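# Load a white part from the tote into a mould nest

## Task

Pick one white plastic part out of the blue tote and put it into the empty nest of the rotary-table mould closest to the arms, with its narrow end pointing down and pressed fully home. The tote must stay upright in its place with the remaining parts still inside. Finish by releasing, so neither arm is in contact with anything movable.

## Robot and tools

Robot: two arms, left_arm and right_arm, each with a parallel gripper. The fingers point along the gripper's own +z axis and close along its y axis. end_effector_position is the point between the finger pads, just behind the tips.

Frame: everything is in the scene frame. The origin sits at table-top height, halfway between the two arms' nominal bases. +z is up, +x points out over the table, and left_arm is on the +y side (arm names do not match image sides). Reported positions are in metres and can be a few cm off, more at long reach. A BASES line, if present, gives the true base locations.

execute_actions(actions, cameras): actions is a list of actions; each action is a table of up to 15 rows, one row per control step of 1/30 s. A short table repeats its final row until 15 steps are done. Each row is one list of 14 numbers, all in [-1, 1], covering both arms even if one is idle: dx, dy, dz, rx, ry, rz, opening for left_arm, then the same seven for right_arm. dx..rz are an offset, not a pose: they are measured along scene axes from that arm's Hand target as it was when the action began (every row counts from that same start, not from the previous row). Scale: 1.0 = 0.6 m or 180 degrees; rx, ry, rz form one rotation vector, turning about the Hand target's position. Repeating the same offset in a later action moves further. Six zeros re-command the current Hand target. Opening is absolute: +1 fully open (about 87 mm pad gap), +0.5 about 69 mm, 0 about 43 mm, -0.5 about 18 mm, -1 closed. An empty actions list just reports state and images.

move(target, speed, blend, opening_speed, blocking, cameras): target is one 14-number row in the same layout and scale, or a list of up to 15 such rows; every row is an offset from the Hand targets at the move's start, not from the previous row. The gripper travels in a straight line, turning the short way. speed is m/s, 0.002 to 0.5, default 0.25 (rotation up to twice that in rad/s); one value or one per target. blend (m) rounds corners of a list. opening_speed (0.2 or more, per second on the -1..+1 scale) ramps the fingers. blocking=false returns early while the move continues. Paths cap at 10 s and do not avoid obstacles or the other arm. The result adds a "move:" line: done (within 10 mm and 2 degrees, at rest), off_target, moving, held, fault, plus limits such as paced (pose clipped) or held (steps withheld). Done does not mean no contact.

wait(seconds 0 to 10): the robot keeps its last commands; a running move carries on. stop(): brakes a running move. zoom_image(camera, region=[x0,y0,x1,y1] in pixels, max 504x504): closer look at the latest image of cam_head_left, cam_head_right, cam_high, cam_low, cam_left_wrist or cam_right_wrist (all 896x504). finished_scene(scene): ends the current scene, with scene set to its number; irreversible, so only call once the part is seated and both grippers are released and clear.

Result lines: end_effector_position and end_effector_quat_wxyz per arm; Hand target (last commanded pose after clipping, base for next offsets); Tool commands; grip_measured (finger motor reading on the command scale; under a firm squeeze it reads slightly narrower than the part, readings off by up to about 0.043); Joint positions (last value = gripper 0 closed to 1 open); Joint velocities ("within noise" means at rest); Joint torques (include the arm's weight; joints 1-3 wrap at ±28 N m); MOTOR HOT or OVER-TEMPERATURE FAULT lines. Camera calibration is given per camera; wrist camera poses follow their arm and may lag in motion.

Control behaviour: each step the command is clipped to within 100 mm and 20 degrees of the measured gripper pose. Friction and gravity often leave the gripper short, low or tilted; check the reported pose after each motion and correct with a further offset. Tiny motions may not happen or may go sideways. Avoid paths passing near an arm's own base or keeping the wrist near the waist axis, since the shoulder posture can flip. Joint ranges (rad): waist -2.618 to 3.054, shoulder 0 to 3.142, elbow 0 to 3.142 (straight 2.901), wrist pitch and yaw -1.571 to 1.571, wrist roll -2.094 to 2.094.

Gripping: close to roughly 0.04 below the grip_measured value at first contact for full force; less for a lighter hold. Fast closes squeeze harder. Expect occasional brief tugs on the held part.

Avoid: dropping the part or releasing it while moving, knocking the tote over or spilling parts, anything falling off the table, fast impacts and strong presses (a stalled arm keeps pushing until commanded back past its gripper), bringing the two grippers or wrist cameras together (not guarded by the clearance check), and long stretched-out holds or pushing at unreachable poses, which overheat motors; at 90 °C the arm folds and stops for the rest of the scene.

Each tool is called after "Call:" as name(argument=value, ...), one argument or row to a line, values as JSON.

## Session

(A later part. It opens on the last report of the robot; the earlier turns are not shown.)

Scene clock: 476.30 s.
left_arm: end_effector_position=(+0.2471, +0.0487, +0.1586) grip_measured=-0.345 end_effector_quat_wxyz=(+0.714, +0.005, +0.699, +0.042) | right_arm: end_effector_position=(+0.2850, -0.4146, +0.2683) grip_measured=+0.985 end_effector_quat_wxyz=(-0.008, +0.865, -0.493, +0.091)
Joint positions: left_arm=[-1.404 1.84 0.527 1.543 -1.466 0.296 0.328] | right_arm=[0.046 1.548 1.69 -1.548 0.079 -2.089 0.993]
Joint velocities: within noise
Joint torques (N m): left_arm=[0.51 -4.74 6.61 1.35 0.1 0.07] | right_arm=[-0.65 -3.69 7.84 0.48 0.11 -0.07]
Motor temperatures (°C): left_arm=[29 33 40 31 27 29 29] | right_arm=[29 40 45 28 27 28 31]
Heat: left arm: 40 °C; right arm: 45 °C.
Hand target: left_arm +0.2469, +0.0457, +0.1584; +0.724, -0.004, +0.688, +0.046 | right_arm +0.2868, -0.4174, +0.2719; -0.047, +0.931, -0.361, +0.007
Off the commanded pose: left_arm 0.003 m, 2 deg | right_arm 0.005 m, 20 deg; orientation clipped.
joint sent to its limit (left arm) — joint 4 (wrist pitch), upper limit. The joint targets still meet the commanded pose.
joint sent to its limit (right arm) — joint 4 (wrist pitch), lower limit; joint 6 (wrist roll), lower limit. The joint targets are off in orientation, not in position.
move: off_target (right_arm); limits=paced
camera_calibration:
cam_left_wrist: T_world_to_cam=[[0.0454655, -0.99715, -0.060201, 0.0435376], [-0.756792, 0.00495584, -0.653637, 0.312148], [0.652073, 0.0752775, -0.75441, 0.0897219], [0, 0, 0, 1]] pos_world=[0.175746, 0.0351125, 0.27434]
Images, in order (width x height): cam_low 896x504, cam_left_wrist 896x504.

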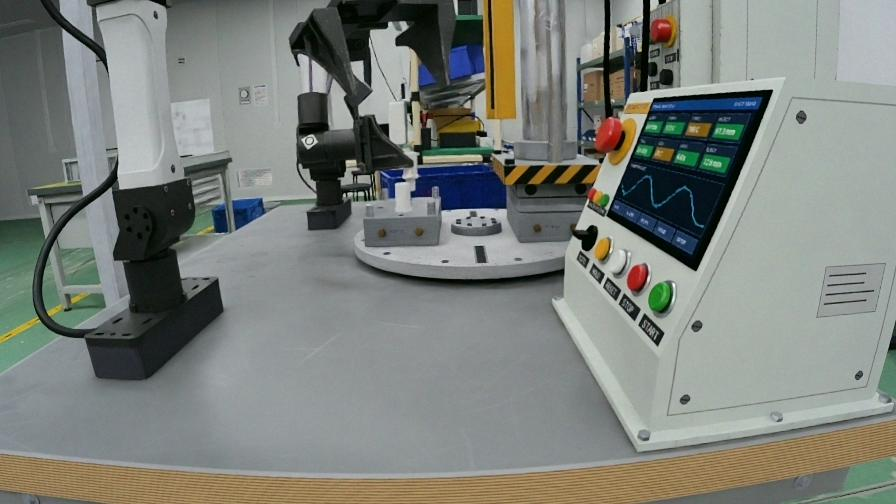

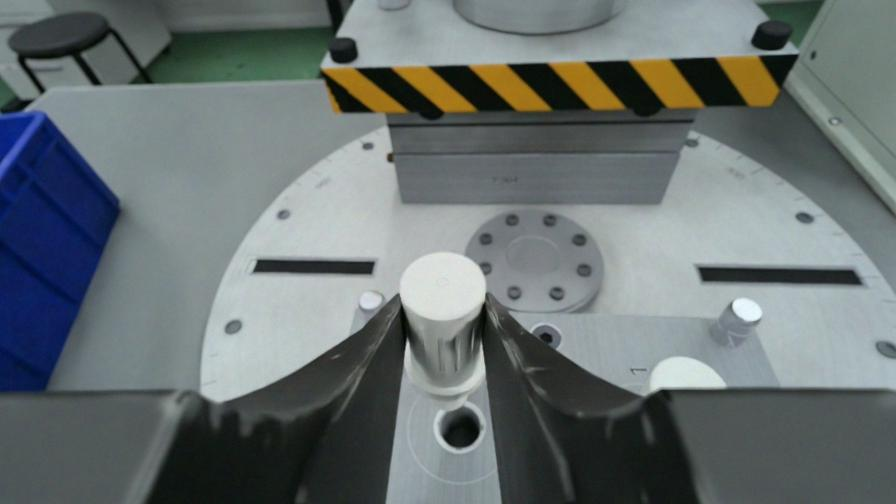

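Call:
move(
  target=[-0.008,-0.002,-0.016,-0.007,-0.0166,0,-0.55,0,0,0,0,0,0,1],
  speed=0.05,
  cameras=["cam_left_wrist","cam_low"],
)

Call:
zoom_image(
  camera="cam_left_wrist",
  region=[370, 220, 520, 500],
)

Call:
zoom_image(
  camera="cam_low",
  region=[350, 100, 470, 260],
)

Scene clock: 491.20 s.
left_arm: end_effector_position=(+0.2444, +0.0459, +0.1523) grip_measured=-0.345 end_effector_quat_wxyz=(+0.713, -0.003, +0.700, +0.033) | right_arm: end_effector_position=(+0.2850, -0.4146, +0.2683) grip_measured=+0.985 end_effector_quat_wxyz=(-0.008, +0.865, -0.493, +0.091)
Joint positions: left_arm=[-1.414 1.861 0.527 1.544 -1.474 0.252 0.328] | right_arm=[0.046 1.548 1.69 -1.548 0.079 -2.089 0.993]
Joint velocities: within noise
Joint torques (N m): left_arm=[0.03 -4.78 5.11 1.34 0.09 -0.06] | right_arm=[-0.61 -3.74 7.83 0.47 0.1 -0.08]
Motor temperatures (°C): left_arm=[29 33 40 31 27 29 30] | right_arm=[29 40 45 28 27 28 31]
Heat: left arm: 40 °C; right arm: 45 °C.
Hand target: left_arm +0.2420, +0.0444, +0.1488; +0.742, -0.013, +0.670, +0.038 | right_arm +0.2868, -0.4174, +0.2719; -0.047, +0.931, -0.361, +0.007
Off the commanded pose: left_arm 0.004 m, 5 deg | right_arm 0.005 m, 20 deg; orientation clipped.
joint sent to its limit (left arm) — joint 4 (wrist pitch), upper limit. The joint targets are off in orientation, not in position.
joint sent to its limit (right arm) — joint 4 (wrist pitch), lower limit; joint 6 (wrist roll), lower limit. The joint targets are off in orientation, not in position.
move: off_target (left_arm, right_arm); limits=paced
camera_calibration:
cam_left_wrist: T_world_to_cam=[[0.042641, -0.998445, -0.0359036, 0.0375462], [-0.758481, -0.00896029, -0.651634, 0.306767], [0.650299, 0.0550185, -0.757683, 0.088823], [0, 0, 0, 1]] pos_world=[0.173314, 0.0353496, 0.268547]
Images, in order (width x height): cam_low 896x504, cam_left_wrist 896x504.

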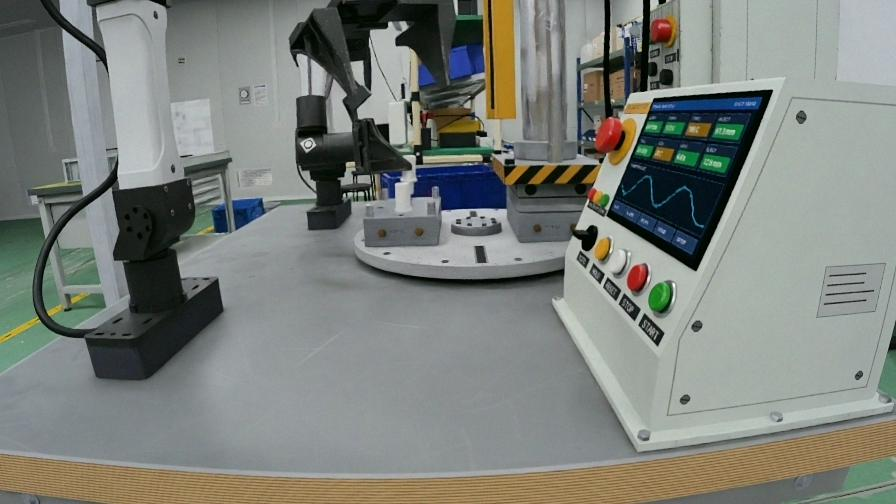

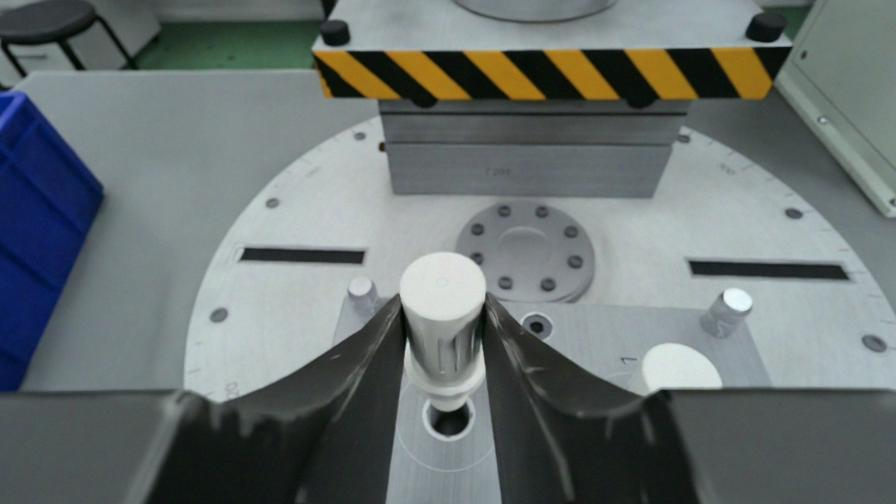

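Scaled by 1.800 from the camera's 896x504 image, which has a finer 1280x720 frame.

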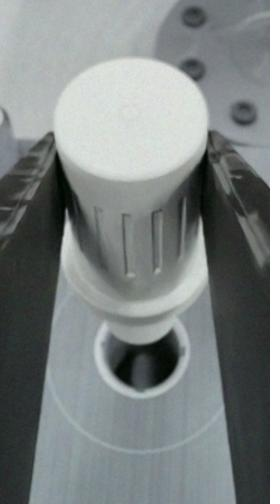

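Scaled by 3.150 from the camera's 896x504 image, which has a finer 1280x720 frame.

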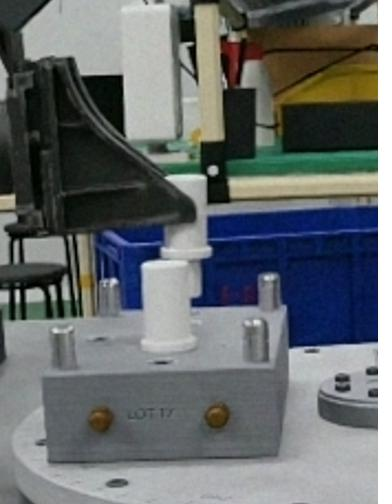

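Call:
move(
  target=[0.0015,0.0005,-0.03,0,0,0.022,-0.55,0,0,0,0,0,0,1],
  speed=0.04,
  cameras=["cam_left_wrist","cam_low"],
)

Call:
zoom_image(
  camera="cam_left_wrist",
  region=[370, 220, 520, 500],
)

Call:
zoom_image(
  camera="cam_low",
  region=[350, 100, 470, 260],
)

Scene clock: 517.43 s.
left_arm: end_effector_position=(+0.2442, +0.0472, +0.1356) grip_measured=-0.345 end_effector_quat_wxyz=(+0.707, -0.027, +0.705, +0.053) | right_arm: end_effector_position=(+0.2850, -0.4146, +0.2683) grip_measured=+0.985 end_effector_quat_wxyz=(-0.008, +0.865, -0.493, +0.091)
Joint positions: left_arm=[-1.414 1.94 0.56 1.556 -1.54 0.213 0.328] | right_arm=[0.046 1.548 1.69 -1.548 0.079 -2.089 0.993]
Joint velocities: within noise
Joint torques (N m): left_arm=[0.31 -4.66 5.65 1.2 0.08 -0.11] | right_arm=[-0.58 -3.74 7.8 0.47 0.11 -0.08]
Motor temperatures (°C): left_arm=[29 34 40 31 27 29 30] | right_arm=[29 40 46 28 27 28 31]
Heat: left arm: 40 °C; right arm: 46 °C.
Hand target: left_arm +0.2430, +0.0447, +0.1309; +0.740, -0.036, +0.669, +0.063 | right_arm +0.2868, -0.4174, +0.2719; -0.047, +0.931, -0.361, +0.007
Off the commanded pose: left_arm 0.005 m, 6 deg | right_arm 0.005 m, 20 deg; orientation clipped.
joint sent to its limit (left arm) — joint 4 (wrist pitch), upper limit. The joint targets are off in orientation, not in position.
joint sent to its limit (right arm) — joint 4 (wrist pitch), lower limit; joint 6 (wrist roll), lower limit. The joint targets are off in orientation, not in position.
move: off_target (left_arm, right_arm); limits=paced
camera_calibration:
cam_left_wrist: T_world_to_cam=[[0.105857, -0.993918, -0.0303497, 0.0218707], [-0.765395, -0.0619582, -0.640572, 0.298423], [0.634795, 0.0910386, -0.767298, 0.0795752], [0, 0, 0, 1]] pos_world=[0.175583, 0.0329831, 0.252883]
Images, in order (width x height): cam_low 896x504, cam_left_wrist 896x504.

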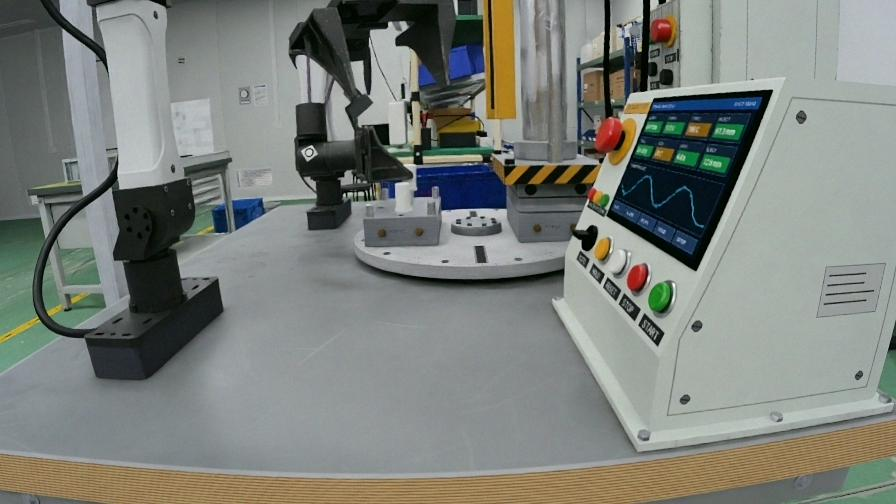

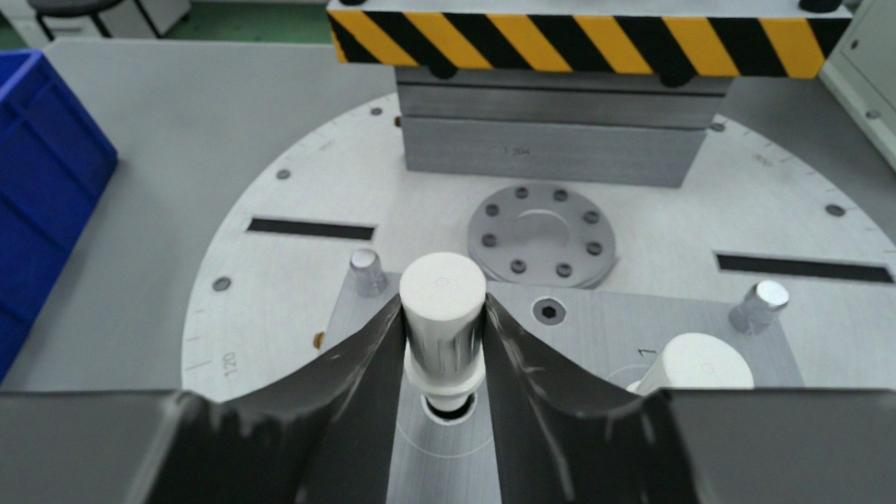

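Scaled by 1.800 from the camera's 896x504 image, which has a finer 1280x720 frame.

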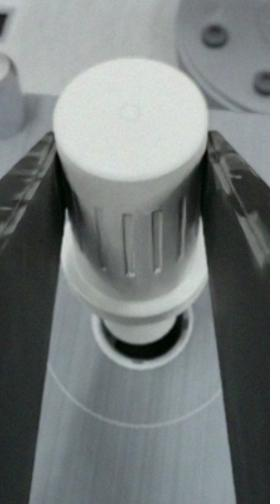

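Scaled by 3.150 from the camera's 896x504 image, which has a finer 1280x720 frame.

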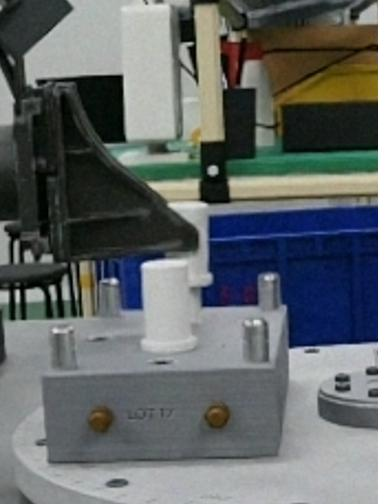

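Call:
move(
  target=[0.0005,0,-0.014,0,0,0,-0.55,0,0,0,0,0,0,1],
  speed=0.03,
  cameras=["cam_left_wrist"],
)

Call:
zoom_image(
  camera="cam_left_wrist",
  region=[370, 220, 520, 500],
)

Scene clock: 527.70 s.
left_arm: end_effector_position=(+0.2438, +0.0471, +0.1258) grip_measured=-0.345 end_effector_quat_wxyz=(+0.706, -0.029, +0.705, +0.055) | right_arm: end_effector_position=(+0.2850, -0.4146, +0.2683) grip_measured=+0.985 end_effector_quat_wxyz=(-0.008, +0.865, -0.493, +0.091)
Joint positions: left_arm=[-1.415 1.975 0.56 1.56 -1.546 0.181 0.328] | right_arm=[0.046 1.548 1.69 -1.548 0.079 -2.089 0.993]
Joint velocities: within noise
Joint torques (N m): left_arm=[0.5 -5.19 5.46 1.16 0.06 -0.1] | right_arm=[-0.69 -3.85 7.76 0.48 0.11 -0.08]
Motor temperatures (°C): left_arm=[29 34 40 31 27 29 30] | right_arm=[29 40 46 28 27 28 31]
Heat: left arm: 40 °C; right arm: 46 °C.
Hand target: left_arm +0.2432, +0.0447, +0.1224; +0.740, -0.036, +0.669, +0.064 | right_arm +0.2868, -0.4174, +0.2719; -0.047, +0.931, -0.361, +0.007
Off the commanded pose: left_arm 0.004 m, 6 deg | right_arm 0.005 m, 20 deg; orientation clipped.
joint read past its limit (left arm) — joint 4 (wrist pitch), upper limit.
joint sent to its limit (left arm) — joint 4 (wrist pitch), upper limit. The joint targets are off in orientation, not in position.
joint sent to its limit (right arm) — joint 4 (wrist pitch), lower limit; joint 6 (wrist roll), lower limit. The joint targets are off in orientation, not in position.
move: off_target (left_arm, right_arm); limits=paced
camera_calibration:
cam_left_wrist: T_world_to_cam=[[0.110508, -0.993436, -0.0295338, 0.0202439], [-0.766214, -0.0662304, -0.639163, 0.292088], [0.633012, 0.0932617, -0.768504, 0.072816], [0, 0, 0, 1]] pos_world=[0.175471, 0.0326652, 0.243249]
Images, in order (width x height): cam_left_wrist 896x504.

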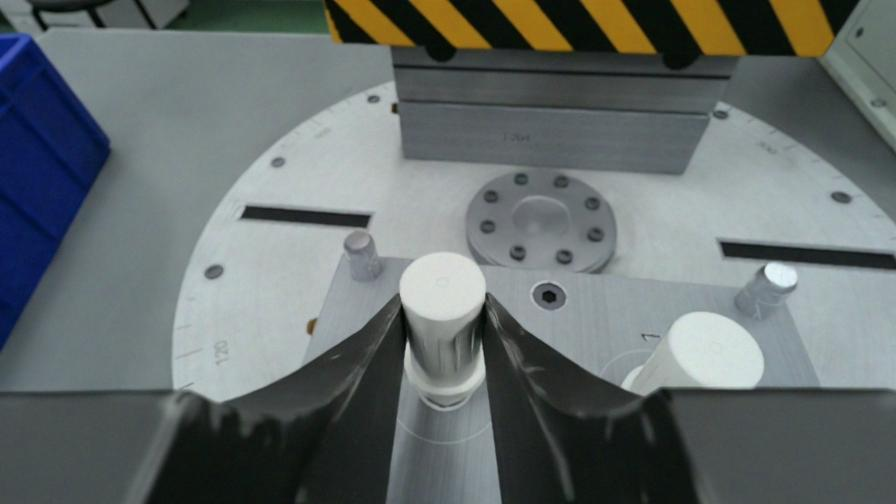

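Scaled by 1.800 from the camera's 896x504 image, which has a finer 1280x720 frame.

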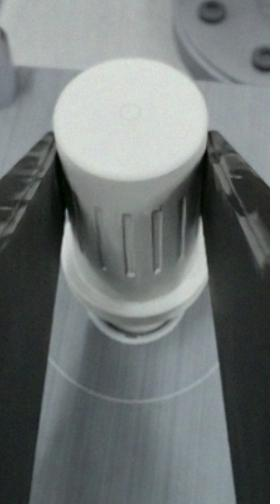

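Call:
move(
  target=[-0.002,-0.0005,-0.0133,0,0,0,-0.55,0,0,0,0,0,0,1],
  speed=0.03,
  cameras=["cam_left_wrist"],
)

Call:
zoom_image(
  camera="cam_left_wrist",
  region=[370, 220, 520, 500],
)

Scene clock: 537.97 s.
left_arm: end_effector_position=(+0.2437, +0.0475, +0.1189) grip_measured=-0.345 end_effector_quat_wxyz=(+0.706, -0.032, +0.706, +0.055) | right_arm: end_effector_position=(+0.2850, -0.4146, +0.2683) grip_measured=+0.985 end_effector_quat_wxyz=(-0.008, +0.865, -0.493, +0.091)
Joint positions: left_arm=[-1.415 1.999 0.56 1.56 -1.551 0.153 0.328] | right_arm=[0.046 1.548 1.69 -1.548 0.079 -2.089 0.993]
Joint velocities: within noise
Joint torques (N m): left_arm=[0.2 -5 5.37 1.17 0.05 -0.11] | right_arm=[-0.57 -3.77 7.82 0.48 0.12 -0.09]
Motor temperatures (°C): left_arm=[29 34 40 32 27 29 30] | right_arm=[29 40 46 28 27 28 31]
Heat: left arm: 40 °C; right arm: 46 °C.
Hand target: left_arm +0.2420, +0.0444, +0.1145; +0.740, -0.036, +0.669, +0.064 | right_arm +0.2868, -0.4174, +0.2719; -0.047, +0.931, -0.361, +0.007
Off the commanded pose: left_arm 0.006 m, 6 deg | right_arm 0.005 m, 20 deg; orientation clipped.
joint read past its limit (left arm) — joint 4 (wrist pitch), upper limit.
joint sent to its limit (left arm) — joint 4 (wrist pitch), upper limit. The joint targets are off in orientation, not in position.
joint sent to its limit (right arm) — joint 4 (wrist pitch), lower limit; joint 6 (wrist roll), lower limit. The joint targets are off in orientation, not in position.
move: off_target (left_arm, right_arm); limits=paced
camera_calibration:
cam_left_wrist: T_world_to_cam=[[0.116034, -0.992903, -0.0260693, 0.0186701], [-0.766381, -0.0728045, -0.638247, 0.287847], [0.631819, 0.0940376, -0.76939, 0.0678707], [0, 0, 0, 1]] pos_world=[0.175552, 0.0331117, 0.236423]
Images, in order (width x height): cam_left_wrist 896x504.

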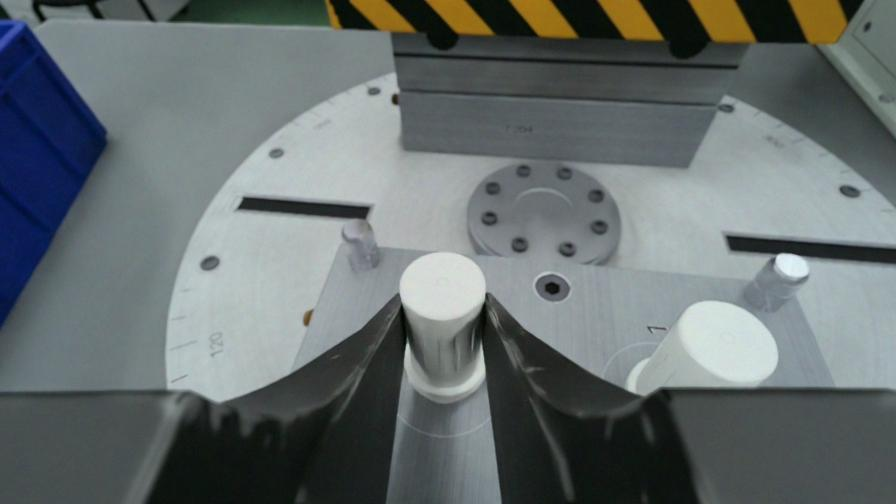

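Scaled by 1.800 from the camera's 896x504 image, which has a finer 1280x720 frame.

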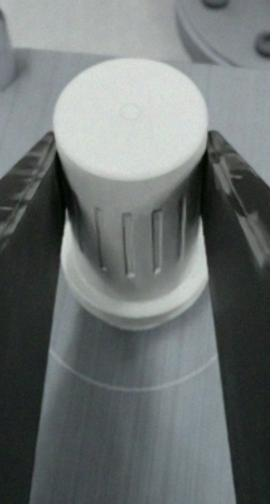

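Call:
move(
  target=[-0.002,-0.0005,-0.0133,0,0,0,-0.55,0,0,0,0,0,0,1],
  speed=0.03,
  cameras=["cam_left_wrist"],
)

Call:
zoom_image(
  camera="cam_left_wrist",
  region=[370, 220, 520, 500],
)

Scene clock: 544.40 s.
left_arm: end_effector_position=(+0.2426, +0.0475, +0.1117) grip_measured=-0.345 end_effector_quat_wxyz=(+0.705, -0.034, +0.706, +0.056) | right_arm: end_effector_position=(+0.2850, -0.4146, +0.2683) grip_measured=+0.985 end_effector_quat_wxyz=(-0.008, +0.865, -0.493, +0.091)
Joint positions: left_arm=[-1.419 2.025 0.56 1.56 -1.558 0.126 0.328] | right_arm=[0.046 1.548 1.69 -1.548 0.079 -2.089 0.993]
Joint velocities: within noise
Joint torques (N m): left_arm=[0.1 -4.82 5.33 1.17 0.04 -0.12] | right_arm=[-0.61 -3.63 7.75 0.49 0.14 -0.09]
Motor temperatures (°C): left_arm=[29 34 39 32 27 29 30] | right_arm=[29 40 46 28 27 28 31]
Heat: left arm: 39 °C; right arm: 46 °C.
Hand target: left_arm +0.2408, +0.0441, +0.1064; +0.740, -0.036, +0.669, +0.064 | right_arm +0.2868, -0.4174, +0.2719; -0.047, +0.931, -0.361, +0.007
Off the commanded pose: left_arm 0.006 m, 6 deg | right_arm 0.005 m, 20 deg; orientation clipped.
joint read past its limit (left arm) — joint 4 (wrist pitch), upper limit.
joint sent to its limit (left arm) — joint 4 (wrist pitch), upper limit. The joint targets are off in orientation, not in position.
joint sent to its limit (right arm) — joint 4 (wrist pitch), lower limit; joint 6 (wrist roll), lower limit. The joint targets are off in orientation, not in position.
move: off_target (left_arm, right_arm); limits=paced
camera_calibration:
cam_left_wrist: T_world_to_cam=[[0.118957, -0.992606, -0.0241395, 0.0176901], [-0.766709, -0.0763827, -0.637435, 0.282577], [0.630878, 0.0943351, -0.770126, 0.0632821], [0, 0, 0, 1]] pos_world=[0.174627, 0.0331736, 0.229287]
Images, in order (width x height): cam_left_wrist 896x504.

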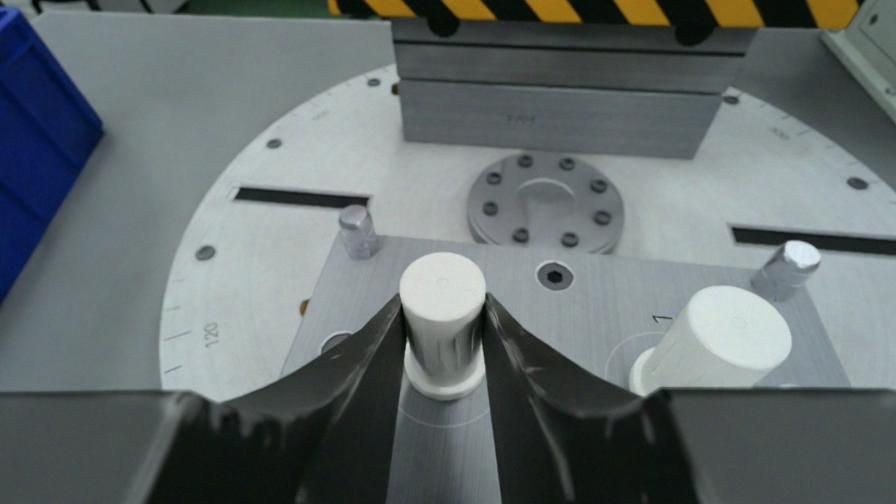

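Scaled by 1.800 from the camera's 896x504 image, which has a finer 1280x720 frame.

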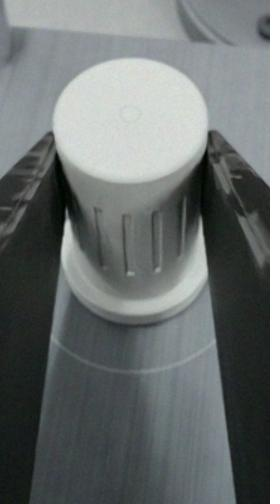

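Call:
move(
  target=[-0.001,-0.0005,-0.010,0,0,0,-0.55,0,0,0,0,0,0,1],
  speed=0.03,
  cameras=[],
)

Call:
move(
  target=[-0.001,-0.0005,-0.007,0,0,0,-0.55,0,0,0,0,0,0,1],
  speed=0.03,
  cameras=["cam_left_wrist"],
)

Call:
zoom_image(
  camera="cam_left_wrist",
  region=[370, 220, 520, 500],
)

Scene clock: 553.80 s.
left_arm: end_effector_position=(+0.2421, +0.0473, +0.1112) grip_measured=-0.345 end_effector_quat_wxyz=(+0.705, -0.042, +0.706, +0.058) | right_arm: end_effector_position=(+0.2850, -0.4146, +0.2683) grip_measured=+0.985 end_effector_quat_wxyz=(-0.008, +0.865, -0.493, +0.091)
Joint positions: left_arm=[-1.42 2.031 0.57 1.56 -1.573 0.121 0.328] | right_arm=[0.046 1.548 1.69 -1.548 0.079 -2.089 0.993]
Joint velocities: within noise
Joint torques (N m): left_arm=[0.05 -3.75 4.45 1.16 0.19 -0.25] | right_arm=[-0.66 -3.74 7.84 0.48 0.14 -0.09]
Motor temperatures (°C): left_arm=[29 34 39 32 27 29 30] | right_arm=[29 40 46 28 27 28 31]
Heat: left arm: 39 °C; right arm: 46 °C.
Hand target: left_arm +0.2402, +0.0437, +0.1005; +0.740, -0.036, +0.669, +0.063 | right_arm +0.2868, -0.4174, +0.2719; -0.047, +0.931, -0.361, +0.007
Off the commanded pose: left_arm 0.012 m, 6 deg | right_arm 0.005 m, 20 deg; orientation clipped.
joint read past its limit (left arm) — joint 4 (wrist pitch), upper limit.
joint sent to its limit (left arm) — joint 4 (wrist pitch), upper limit. The joint targets are off in orientation, not in position.
joint sent to its limit (right arm) — joint 4 (wrist pitch), lower limit; joint 6 (wrist roll), lower limit. The joint targets are off in orientation, not in position.
move: off_target (left_arm, right_arm); limits=paced
No camera images: "cameras" was empty.

Scene clock: 555.77 s.
left_arm: end_effector_position=(+0.2414, +0.0471, +0.1109) grip_measured=-0.345 end_effector_quat_wxyz=(+0.704, -0.047, +0.706, +0.057) | right_arm: end_effector_position=(+0.2850, -0.4146, +0.2683) grip_measured=+0.985 end_effector_quat_wxyz=(-0.008, +0.865, -0.493, +0.091)
Joint positions: left_arm=[-1.422 2.034 0.574 1.56 -1.583 0.115 0.328] | right_arm=[0.046 1.548 1.69 -1.548 0.079 -2.089 0.993]
Joint velocities: within noise
Joint torques (N m): left_arm=[0.06 -3.04 4.07 1.1 0.27 -0.36] | right_arm=[-0.59 -3.71 7.83 0.48 0.12 -0.11]
Motor temperatures (°C): left_arm=[29 34 39 32 27 29 30] | right_arm=[29 40 46 28 27 28 31]
Heat: left arm: 39 °C; right arm: 46 °C.
Hand target: left_arm +0.2397, +0.0435, +0.0963; +0.740, -0.036, +0.669, +0.064 | right_arm +0.2868, -0.4174, +0.2719; -0.047, +0.931, -0.361, +0.007
Off the commanded pose: left_arm 0.015 m, 6 deg | right_arm 0.005 m, 20 deg; orientation clipped.
joint read past its limit (left arm) — joint 4 (wrist pitch), upper limit.
joint sent to its limit (right arm) — joint 4 (wrist pitch), lower limit; joint 6 (wrist roll), lower limit. The joint targets are off in orientation, not in position.
move: off_target (left_arm, right_arm); limits=paced
camera_calibration:
cam_left_wrist: T_world_to_cam=[[0.139637, -0.990166, -0.00848212, 0.010595], [-0.764998, -0.102436, -0.635834, 0.281764], [0.628712, 0.095275, -0.771779, 0.0641447], [0, 0, 0, 1]] pos_world=[0.173741, 0.0332423, 0.22875]
Images, in order (width x height): cam_left_wrist 896x504.

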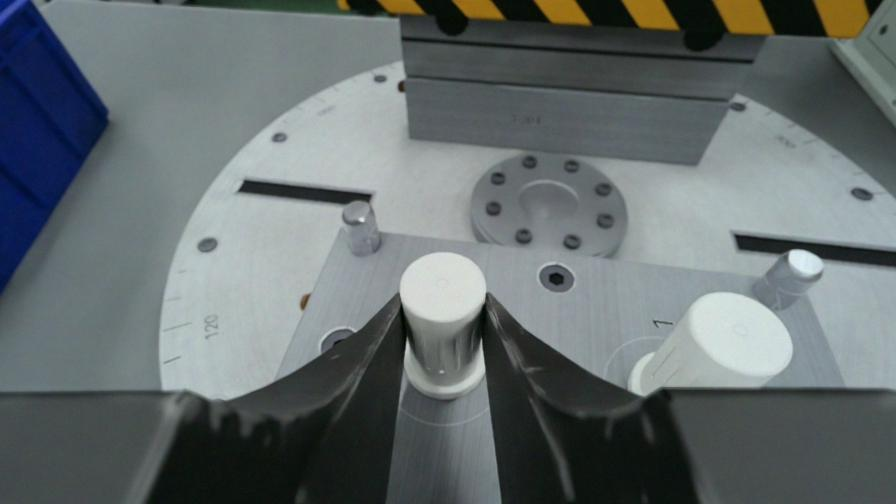

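Scaled by 1.800 from the camera's 896x504 image, which has a finer 1280x720 frame.

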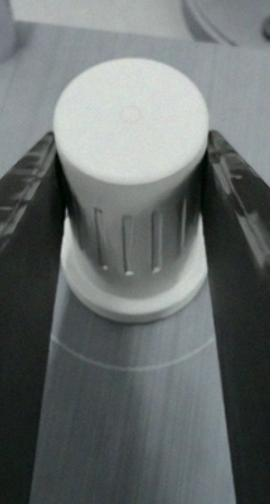

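Call:
move(
  target=[0,0,0.018,0,0,0,-0.55,0,0,0,0,0,0,1],
  speed=0.05,
  cameras=["cam_low","cam_head_left","cam_left_wrist"],
)

Call:
zoom_image(
  camera="cam_low",
  region=[370, 150, 440, 260],
)

Scene clock: 561.87 s.
left_arm: end_effector_position=(+0.2414, +0.0472, +0.1110) grip_measured=-0.345 end_effector_quat_wxyz=(+0.704, -0.047, +0.706, +0.058) | right_arm: end_effector_position=(+0.2850, -0.4146, +0.2683) grip_measured=+0.985 end_effector_quat_wxyz=(-0.008, +0.865, -0.493, +0.091)
Joint positions: left_arm=[-1.422 2.034 0.574 1.56 -1.583 0.116 0.328] | right_arm=[0.046 1.548 1.69 -1.548 0.079 -2.089 0.993]
Joint velocities: within noise
Joint torques (N m): left_arm=[0.08 -5.96 4.26 0.97 0.27 -0.11] | right_arm=[-0.62 -3.77 7.84 0.48 0.1 -0.09]
Motor temperatures (°C): left_arm=[29 34 39 32 27 29 30] | right_arm=[29 40 46 28 27 28 31]
Heat: left arm: 39 °C; right arm: 46 °C.
Hand target: left_arm +0.2397, +0.0435, +0.1071; +0.740, -0.036, +0.669, +0.063 | right_arm +0.2868, -0.4174, +0.2719; -0.047, +0.931, -0.361, +0.007
Off the commanded pose: left_arm 0.006 m, 6 deg | right_arm 0.005 m, 20 deg; orientation clipped.
joint read past its limit (left arm) — joint 4 (wrist pitch), upper limit.
joint sent to its limit (right arm) — joint 4 (wrist pitch), lower limit; joint 6 (wrist roll), lower limit. The joint targets are off in orientation, not in position.
move: off_target (left_arm, right_arm); limits=paced
camera_calibration:
cam_left_wrist: T_world_to_cam=[[0.139634, -0.990156, -0.00962645, 0.0107734], [-0.765108, -0.101716, -0.635817, 0.281821], [0.628579, 0.096147, -0.77178, 0.0642177], [0, 0, 0, 1]] pos_world=[0.173754, 0.0331587, 0.228852]
Images, in order (width x height): cam_head_left 896x504, cam_low 896x504, cam_left_wrist 896x504.

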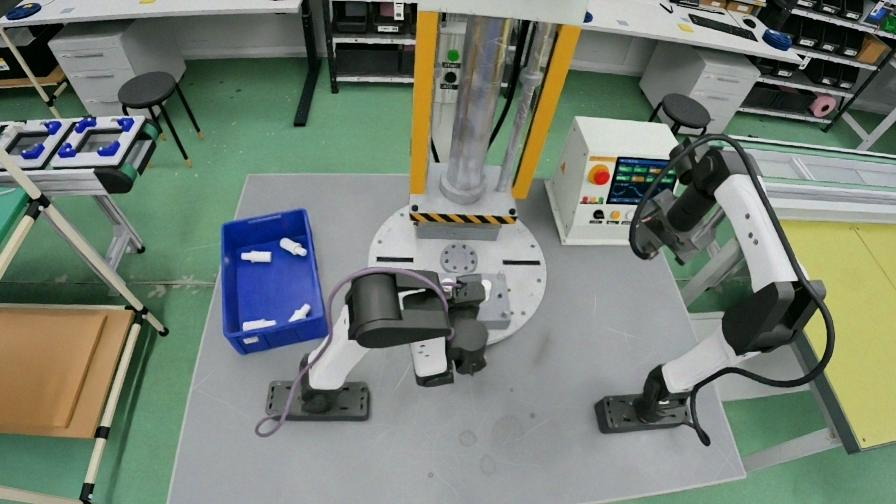

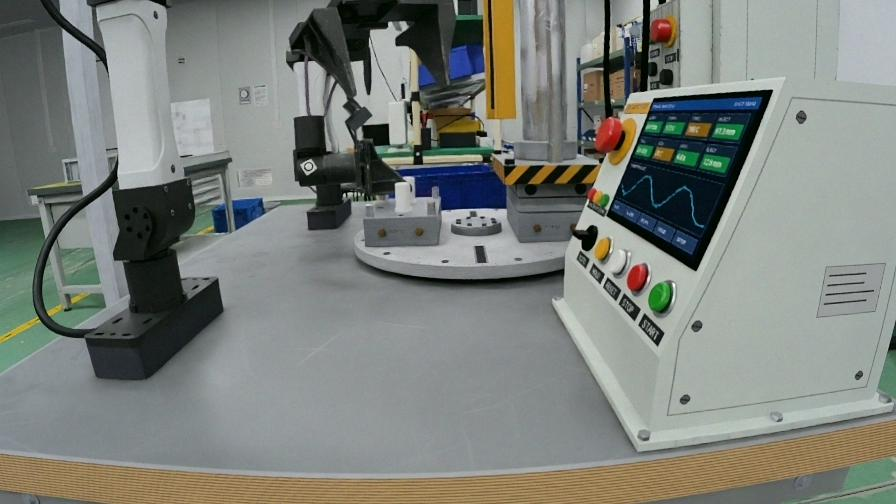

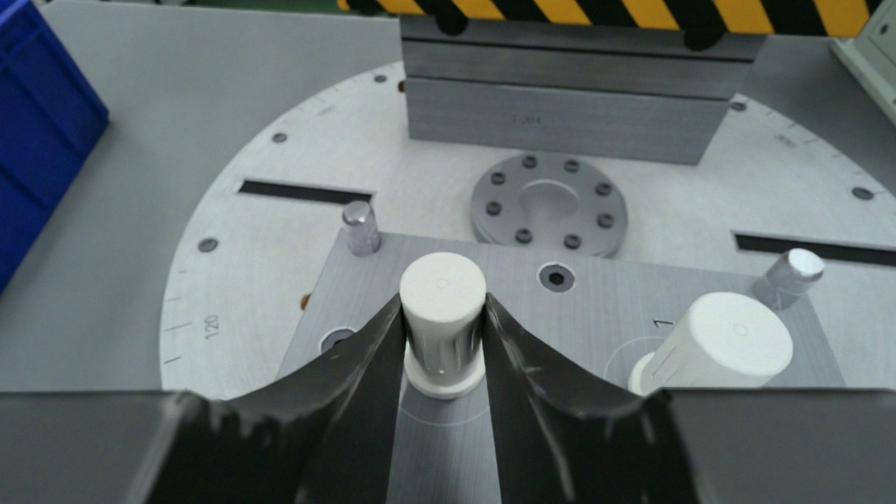

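Scaled by 4.582 from the camera's 896x504 image, which has a finer 1280x720 frame.

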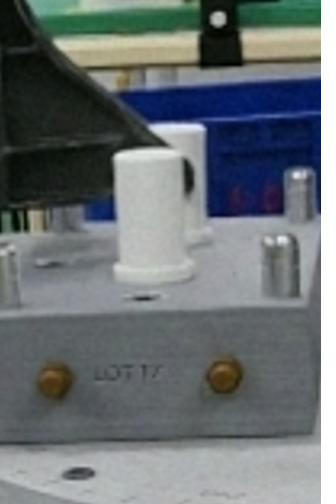

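Call:
move(
  target=[0,0,0.003,0,0,0,-0.1,0,0,0,0,0,0,1],
  opening_speed=0.3,
  cameras=["cam_left_wrist"],
)

Call:
zoom_image(
  camera="cam_left_wrist",
  region=[370, 220, 520, 500],
)

Scene clock: 571.57 s.
left_arm: end_effector_position=(+0.2412, +0.0473, +0.1099) grip_measured=-0.100 end_effector_quat_wxyz=(+0.704, -0.043, +0.706, +0.061) | right_arm: end_effector_position=(+0.2850, -0.4146, +0.2683) grip_measured=+0.985 end_effector_quat_wxyz=(-0.008, +0.865, -0.493, +0.091)
Joint positions: left_arm=[-1.423 2.034 0.574 1.544 -1.583 0.112 0.45] | right_arm=[0.046 1.548 1.69 -1.548 0.079 -2.089 0.993]
Joint velocities: within noise
Joint torques (N m): left_arm=[0.16 -6.61 4.27 1.03 0.24 -0.09] | right_arm=[-0.57 -3.7 7.88 0.47 0.11 -0.08]
Motor temperatures (°C): left_arm=[29 35 39 32 27 29 30] | right_arm=[29 40 46 28 27 28 31]
Heat: left arm: 39 °C; right arm: 46 °C.
Hand target: left_arm +0.2397, +0.0436, +0.1088; +0.740, -0.036, +0.669, +0.064 | right_arm +0.2868, -0.4174, +0.2719; -0.047, +0.931, -0.361, +0.007
Off the commanded pose: left_arm 0.004 m, 6 deg | right_arm 0.005 m, 20 deg; orientation clipped.
joint sent to its limit (right arm) — joint 4 (wrist pitch), lower limit; joint 6 (wrist roll), lower limit. The joint targets are off in orientation, not in position.
move: off_target (left_arm, right_arm); limits=paced
camera_calibration:
cam_left_wrist: T_world_to_cam=[[0.138863, -0.990103, -0.0203065, 0.0122414], [-0.766067, -0.0944017, -0.63579, 0.280864], [0.627581, 0.103844, -0.771595, 0.0634042], [0, 0, 0, 1]] pos_world=[0.173669, 0.0320501, 0.227741]
Images, in order (width x height): cam_left_wrist 896x504.

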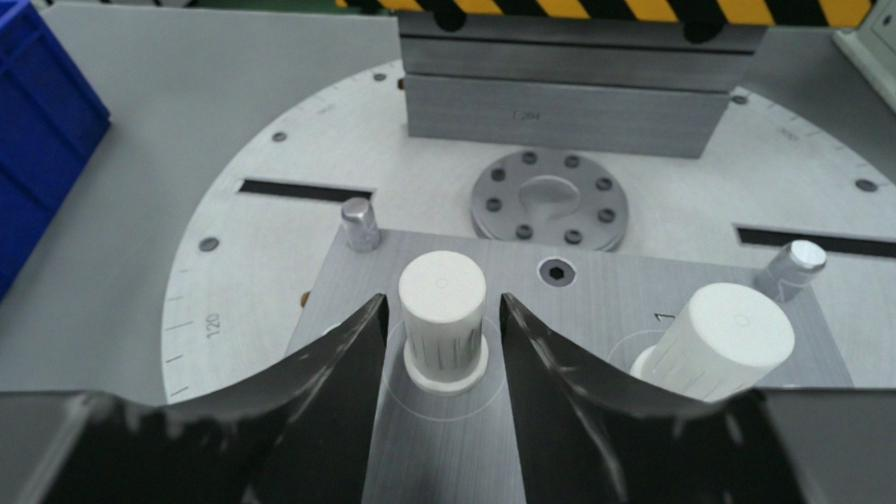

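Scaled by 1.800 from the camera's 896x504 image, which has a finer 1280x720 frame.

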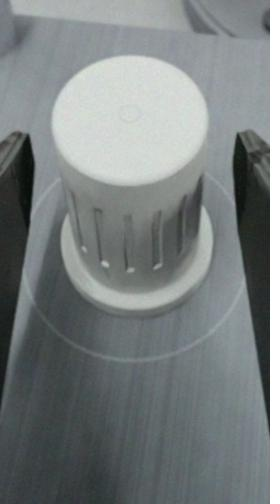

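Call:
move(
  target=[
    [0,0,0.13,0,0,0,0,0,0,0,0,0,0,1],
    [-0.08,0,0.16,0,0,0,0,0,0,0,0,0,0,1],
  ],
  speed=[0.08,0.2],
  blend=0.02,
  cameras=["cam_low","cam_high","cam_left_wrist"],
)

Call:
zoom_image(
  camera="cam_low",
  region=[350, 150, 460, 260],
)

Scene clock: 582.33 s.
left_arm: end_effector_position=(+0.1941, +0.0394, +0.2040) grip_measured=+0.000 end_effector_quat_wxyz=(+0.706, +0.019, +0.708, +0.000) | right_arm: end_effector_position=(+0.2850, -0.4146, +0.2683) grip_measured=+0.985 end_effector_quat_wxyz=(-0.008, +0.865, -0.493, +0.091)
Joint positions: left_arm=[-1.591 1.638 0.547 1.45 -1.576 0.386 0.5] | right_arm=[0.046 1.548 1.69 -1.548 0.079 -2.089 0.993]
Joint velocities: within noise
Joint torques (N m): left_arm=[0.18 -6.52 4.85 0.91 0.24 0.1] | right_arm=[-0.69 -3.77 7.87 0.46 0.11 -0.1]
Motor temperatures (°C): left_arm=[29 36 39 32 27 29 30] | right_arm=[29 40 46 28 27 28 31]
Heat: left arm: 39 °C; right arm: 46 °C.
Hand target: left_arm +0.1917, +0.0435, +0.2048; +0.740, -0.036, +0.669, +0.063 | right_arm +0.2868, -0.4174, +0.2719; -0.047, +0.931, -0.361, +0.007
Off the commanded pose: left_arm 0.005 m, 11 deg | right_arm 0.005 m, 20 deg; orientation clipped.
joint sent to its limit (left arm) — joint 5 (wrist yaw), lower limit. The joint targets are off in orientation, not in position.
joint sent to its limit (right arm) — joint 4 (wrist pitch), lower limit; joint 6 (wrist roll), lower limit. The joint targets are off in orientation, not in position.
move: off_target (left_arm, right_arm); limits=paced
camera_calibration:
cam_left_wrist: T_world_to_cam=[[-0.0349129, -0.999184, -0.0202986, 0.0469422], [-0.771389, 0.0398558, -0.635115, 0.299468], [0.635406, -0.00651558, -0.772151, 0.16927], [0, 0, 0, 1]] pos_world=[0.12509, 0.0360713, 0.321851]
Images, in order (width x height): cam_high 896x504, cam_low 896x504, cam_left_wrist 896x504.

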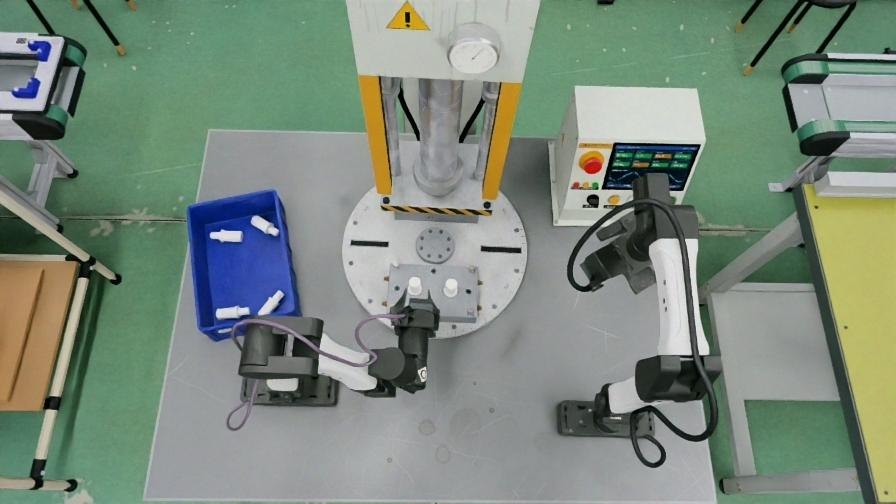

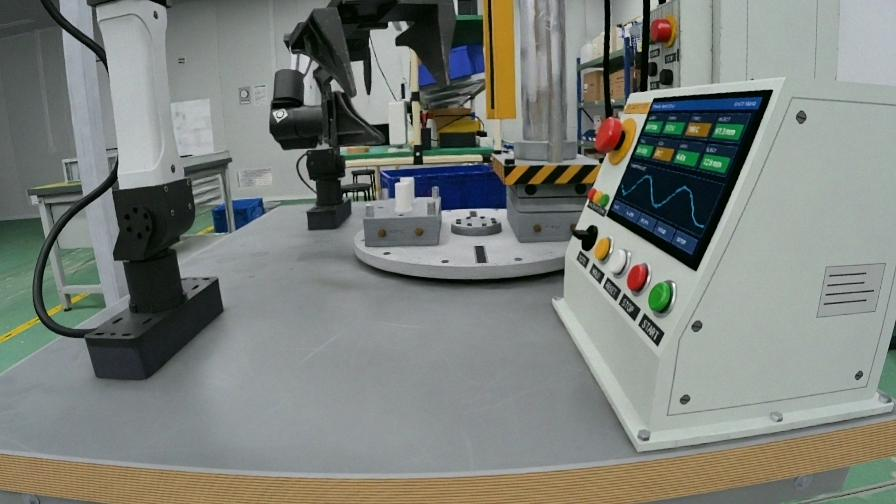

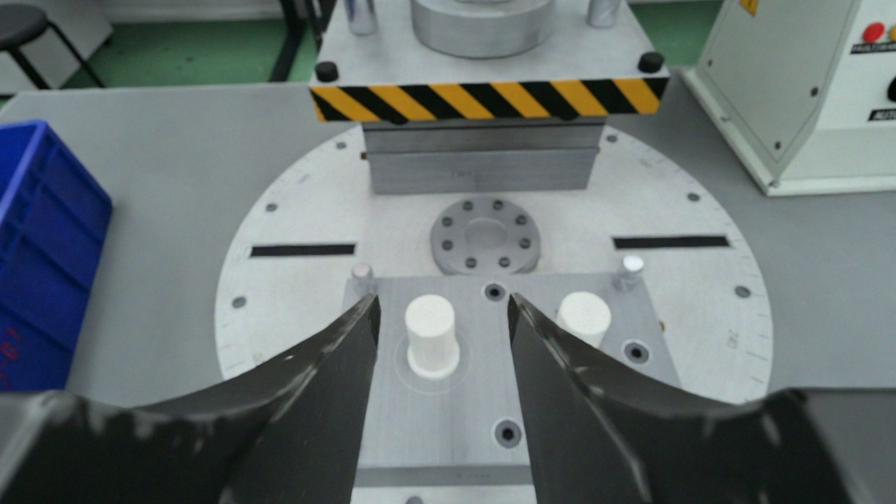

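Scaled by 4.582 from the camera's 896x504 image, which has a finer 1280x720 frame.

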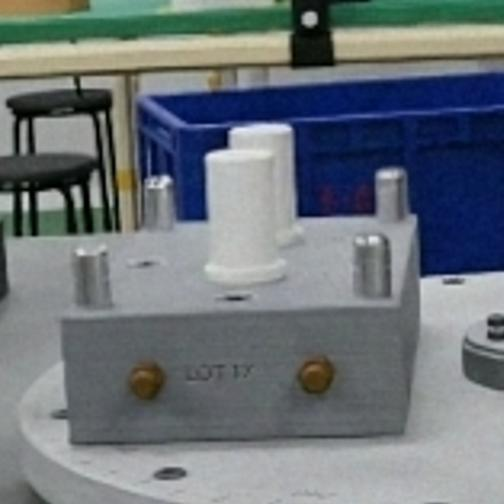

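Seated and upright; arm clear.

Call:
finished_scene(
  scene=2,
)

The scene is finished: the task was done.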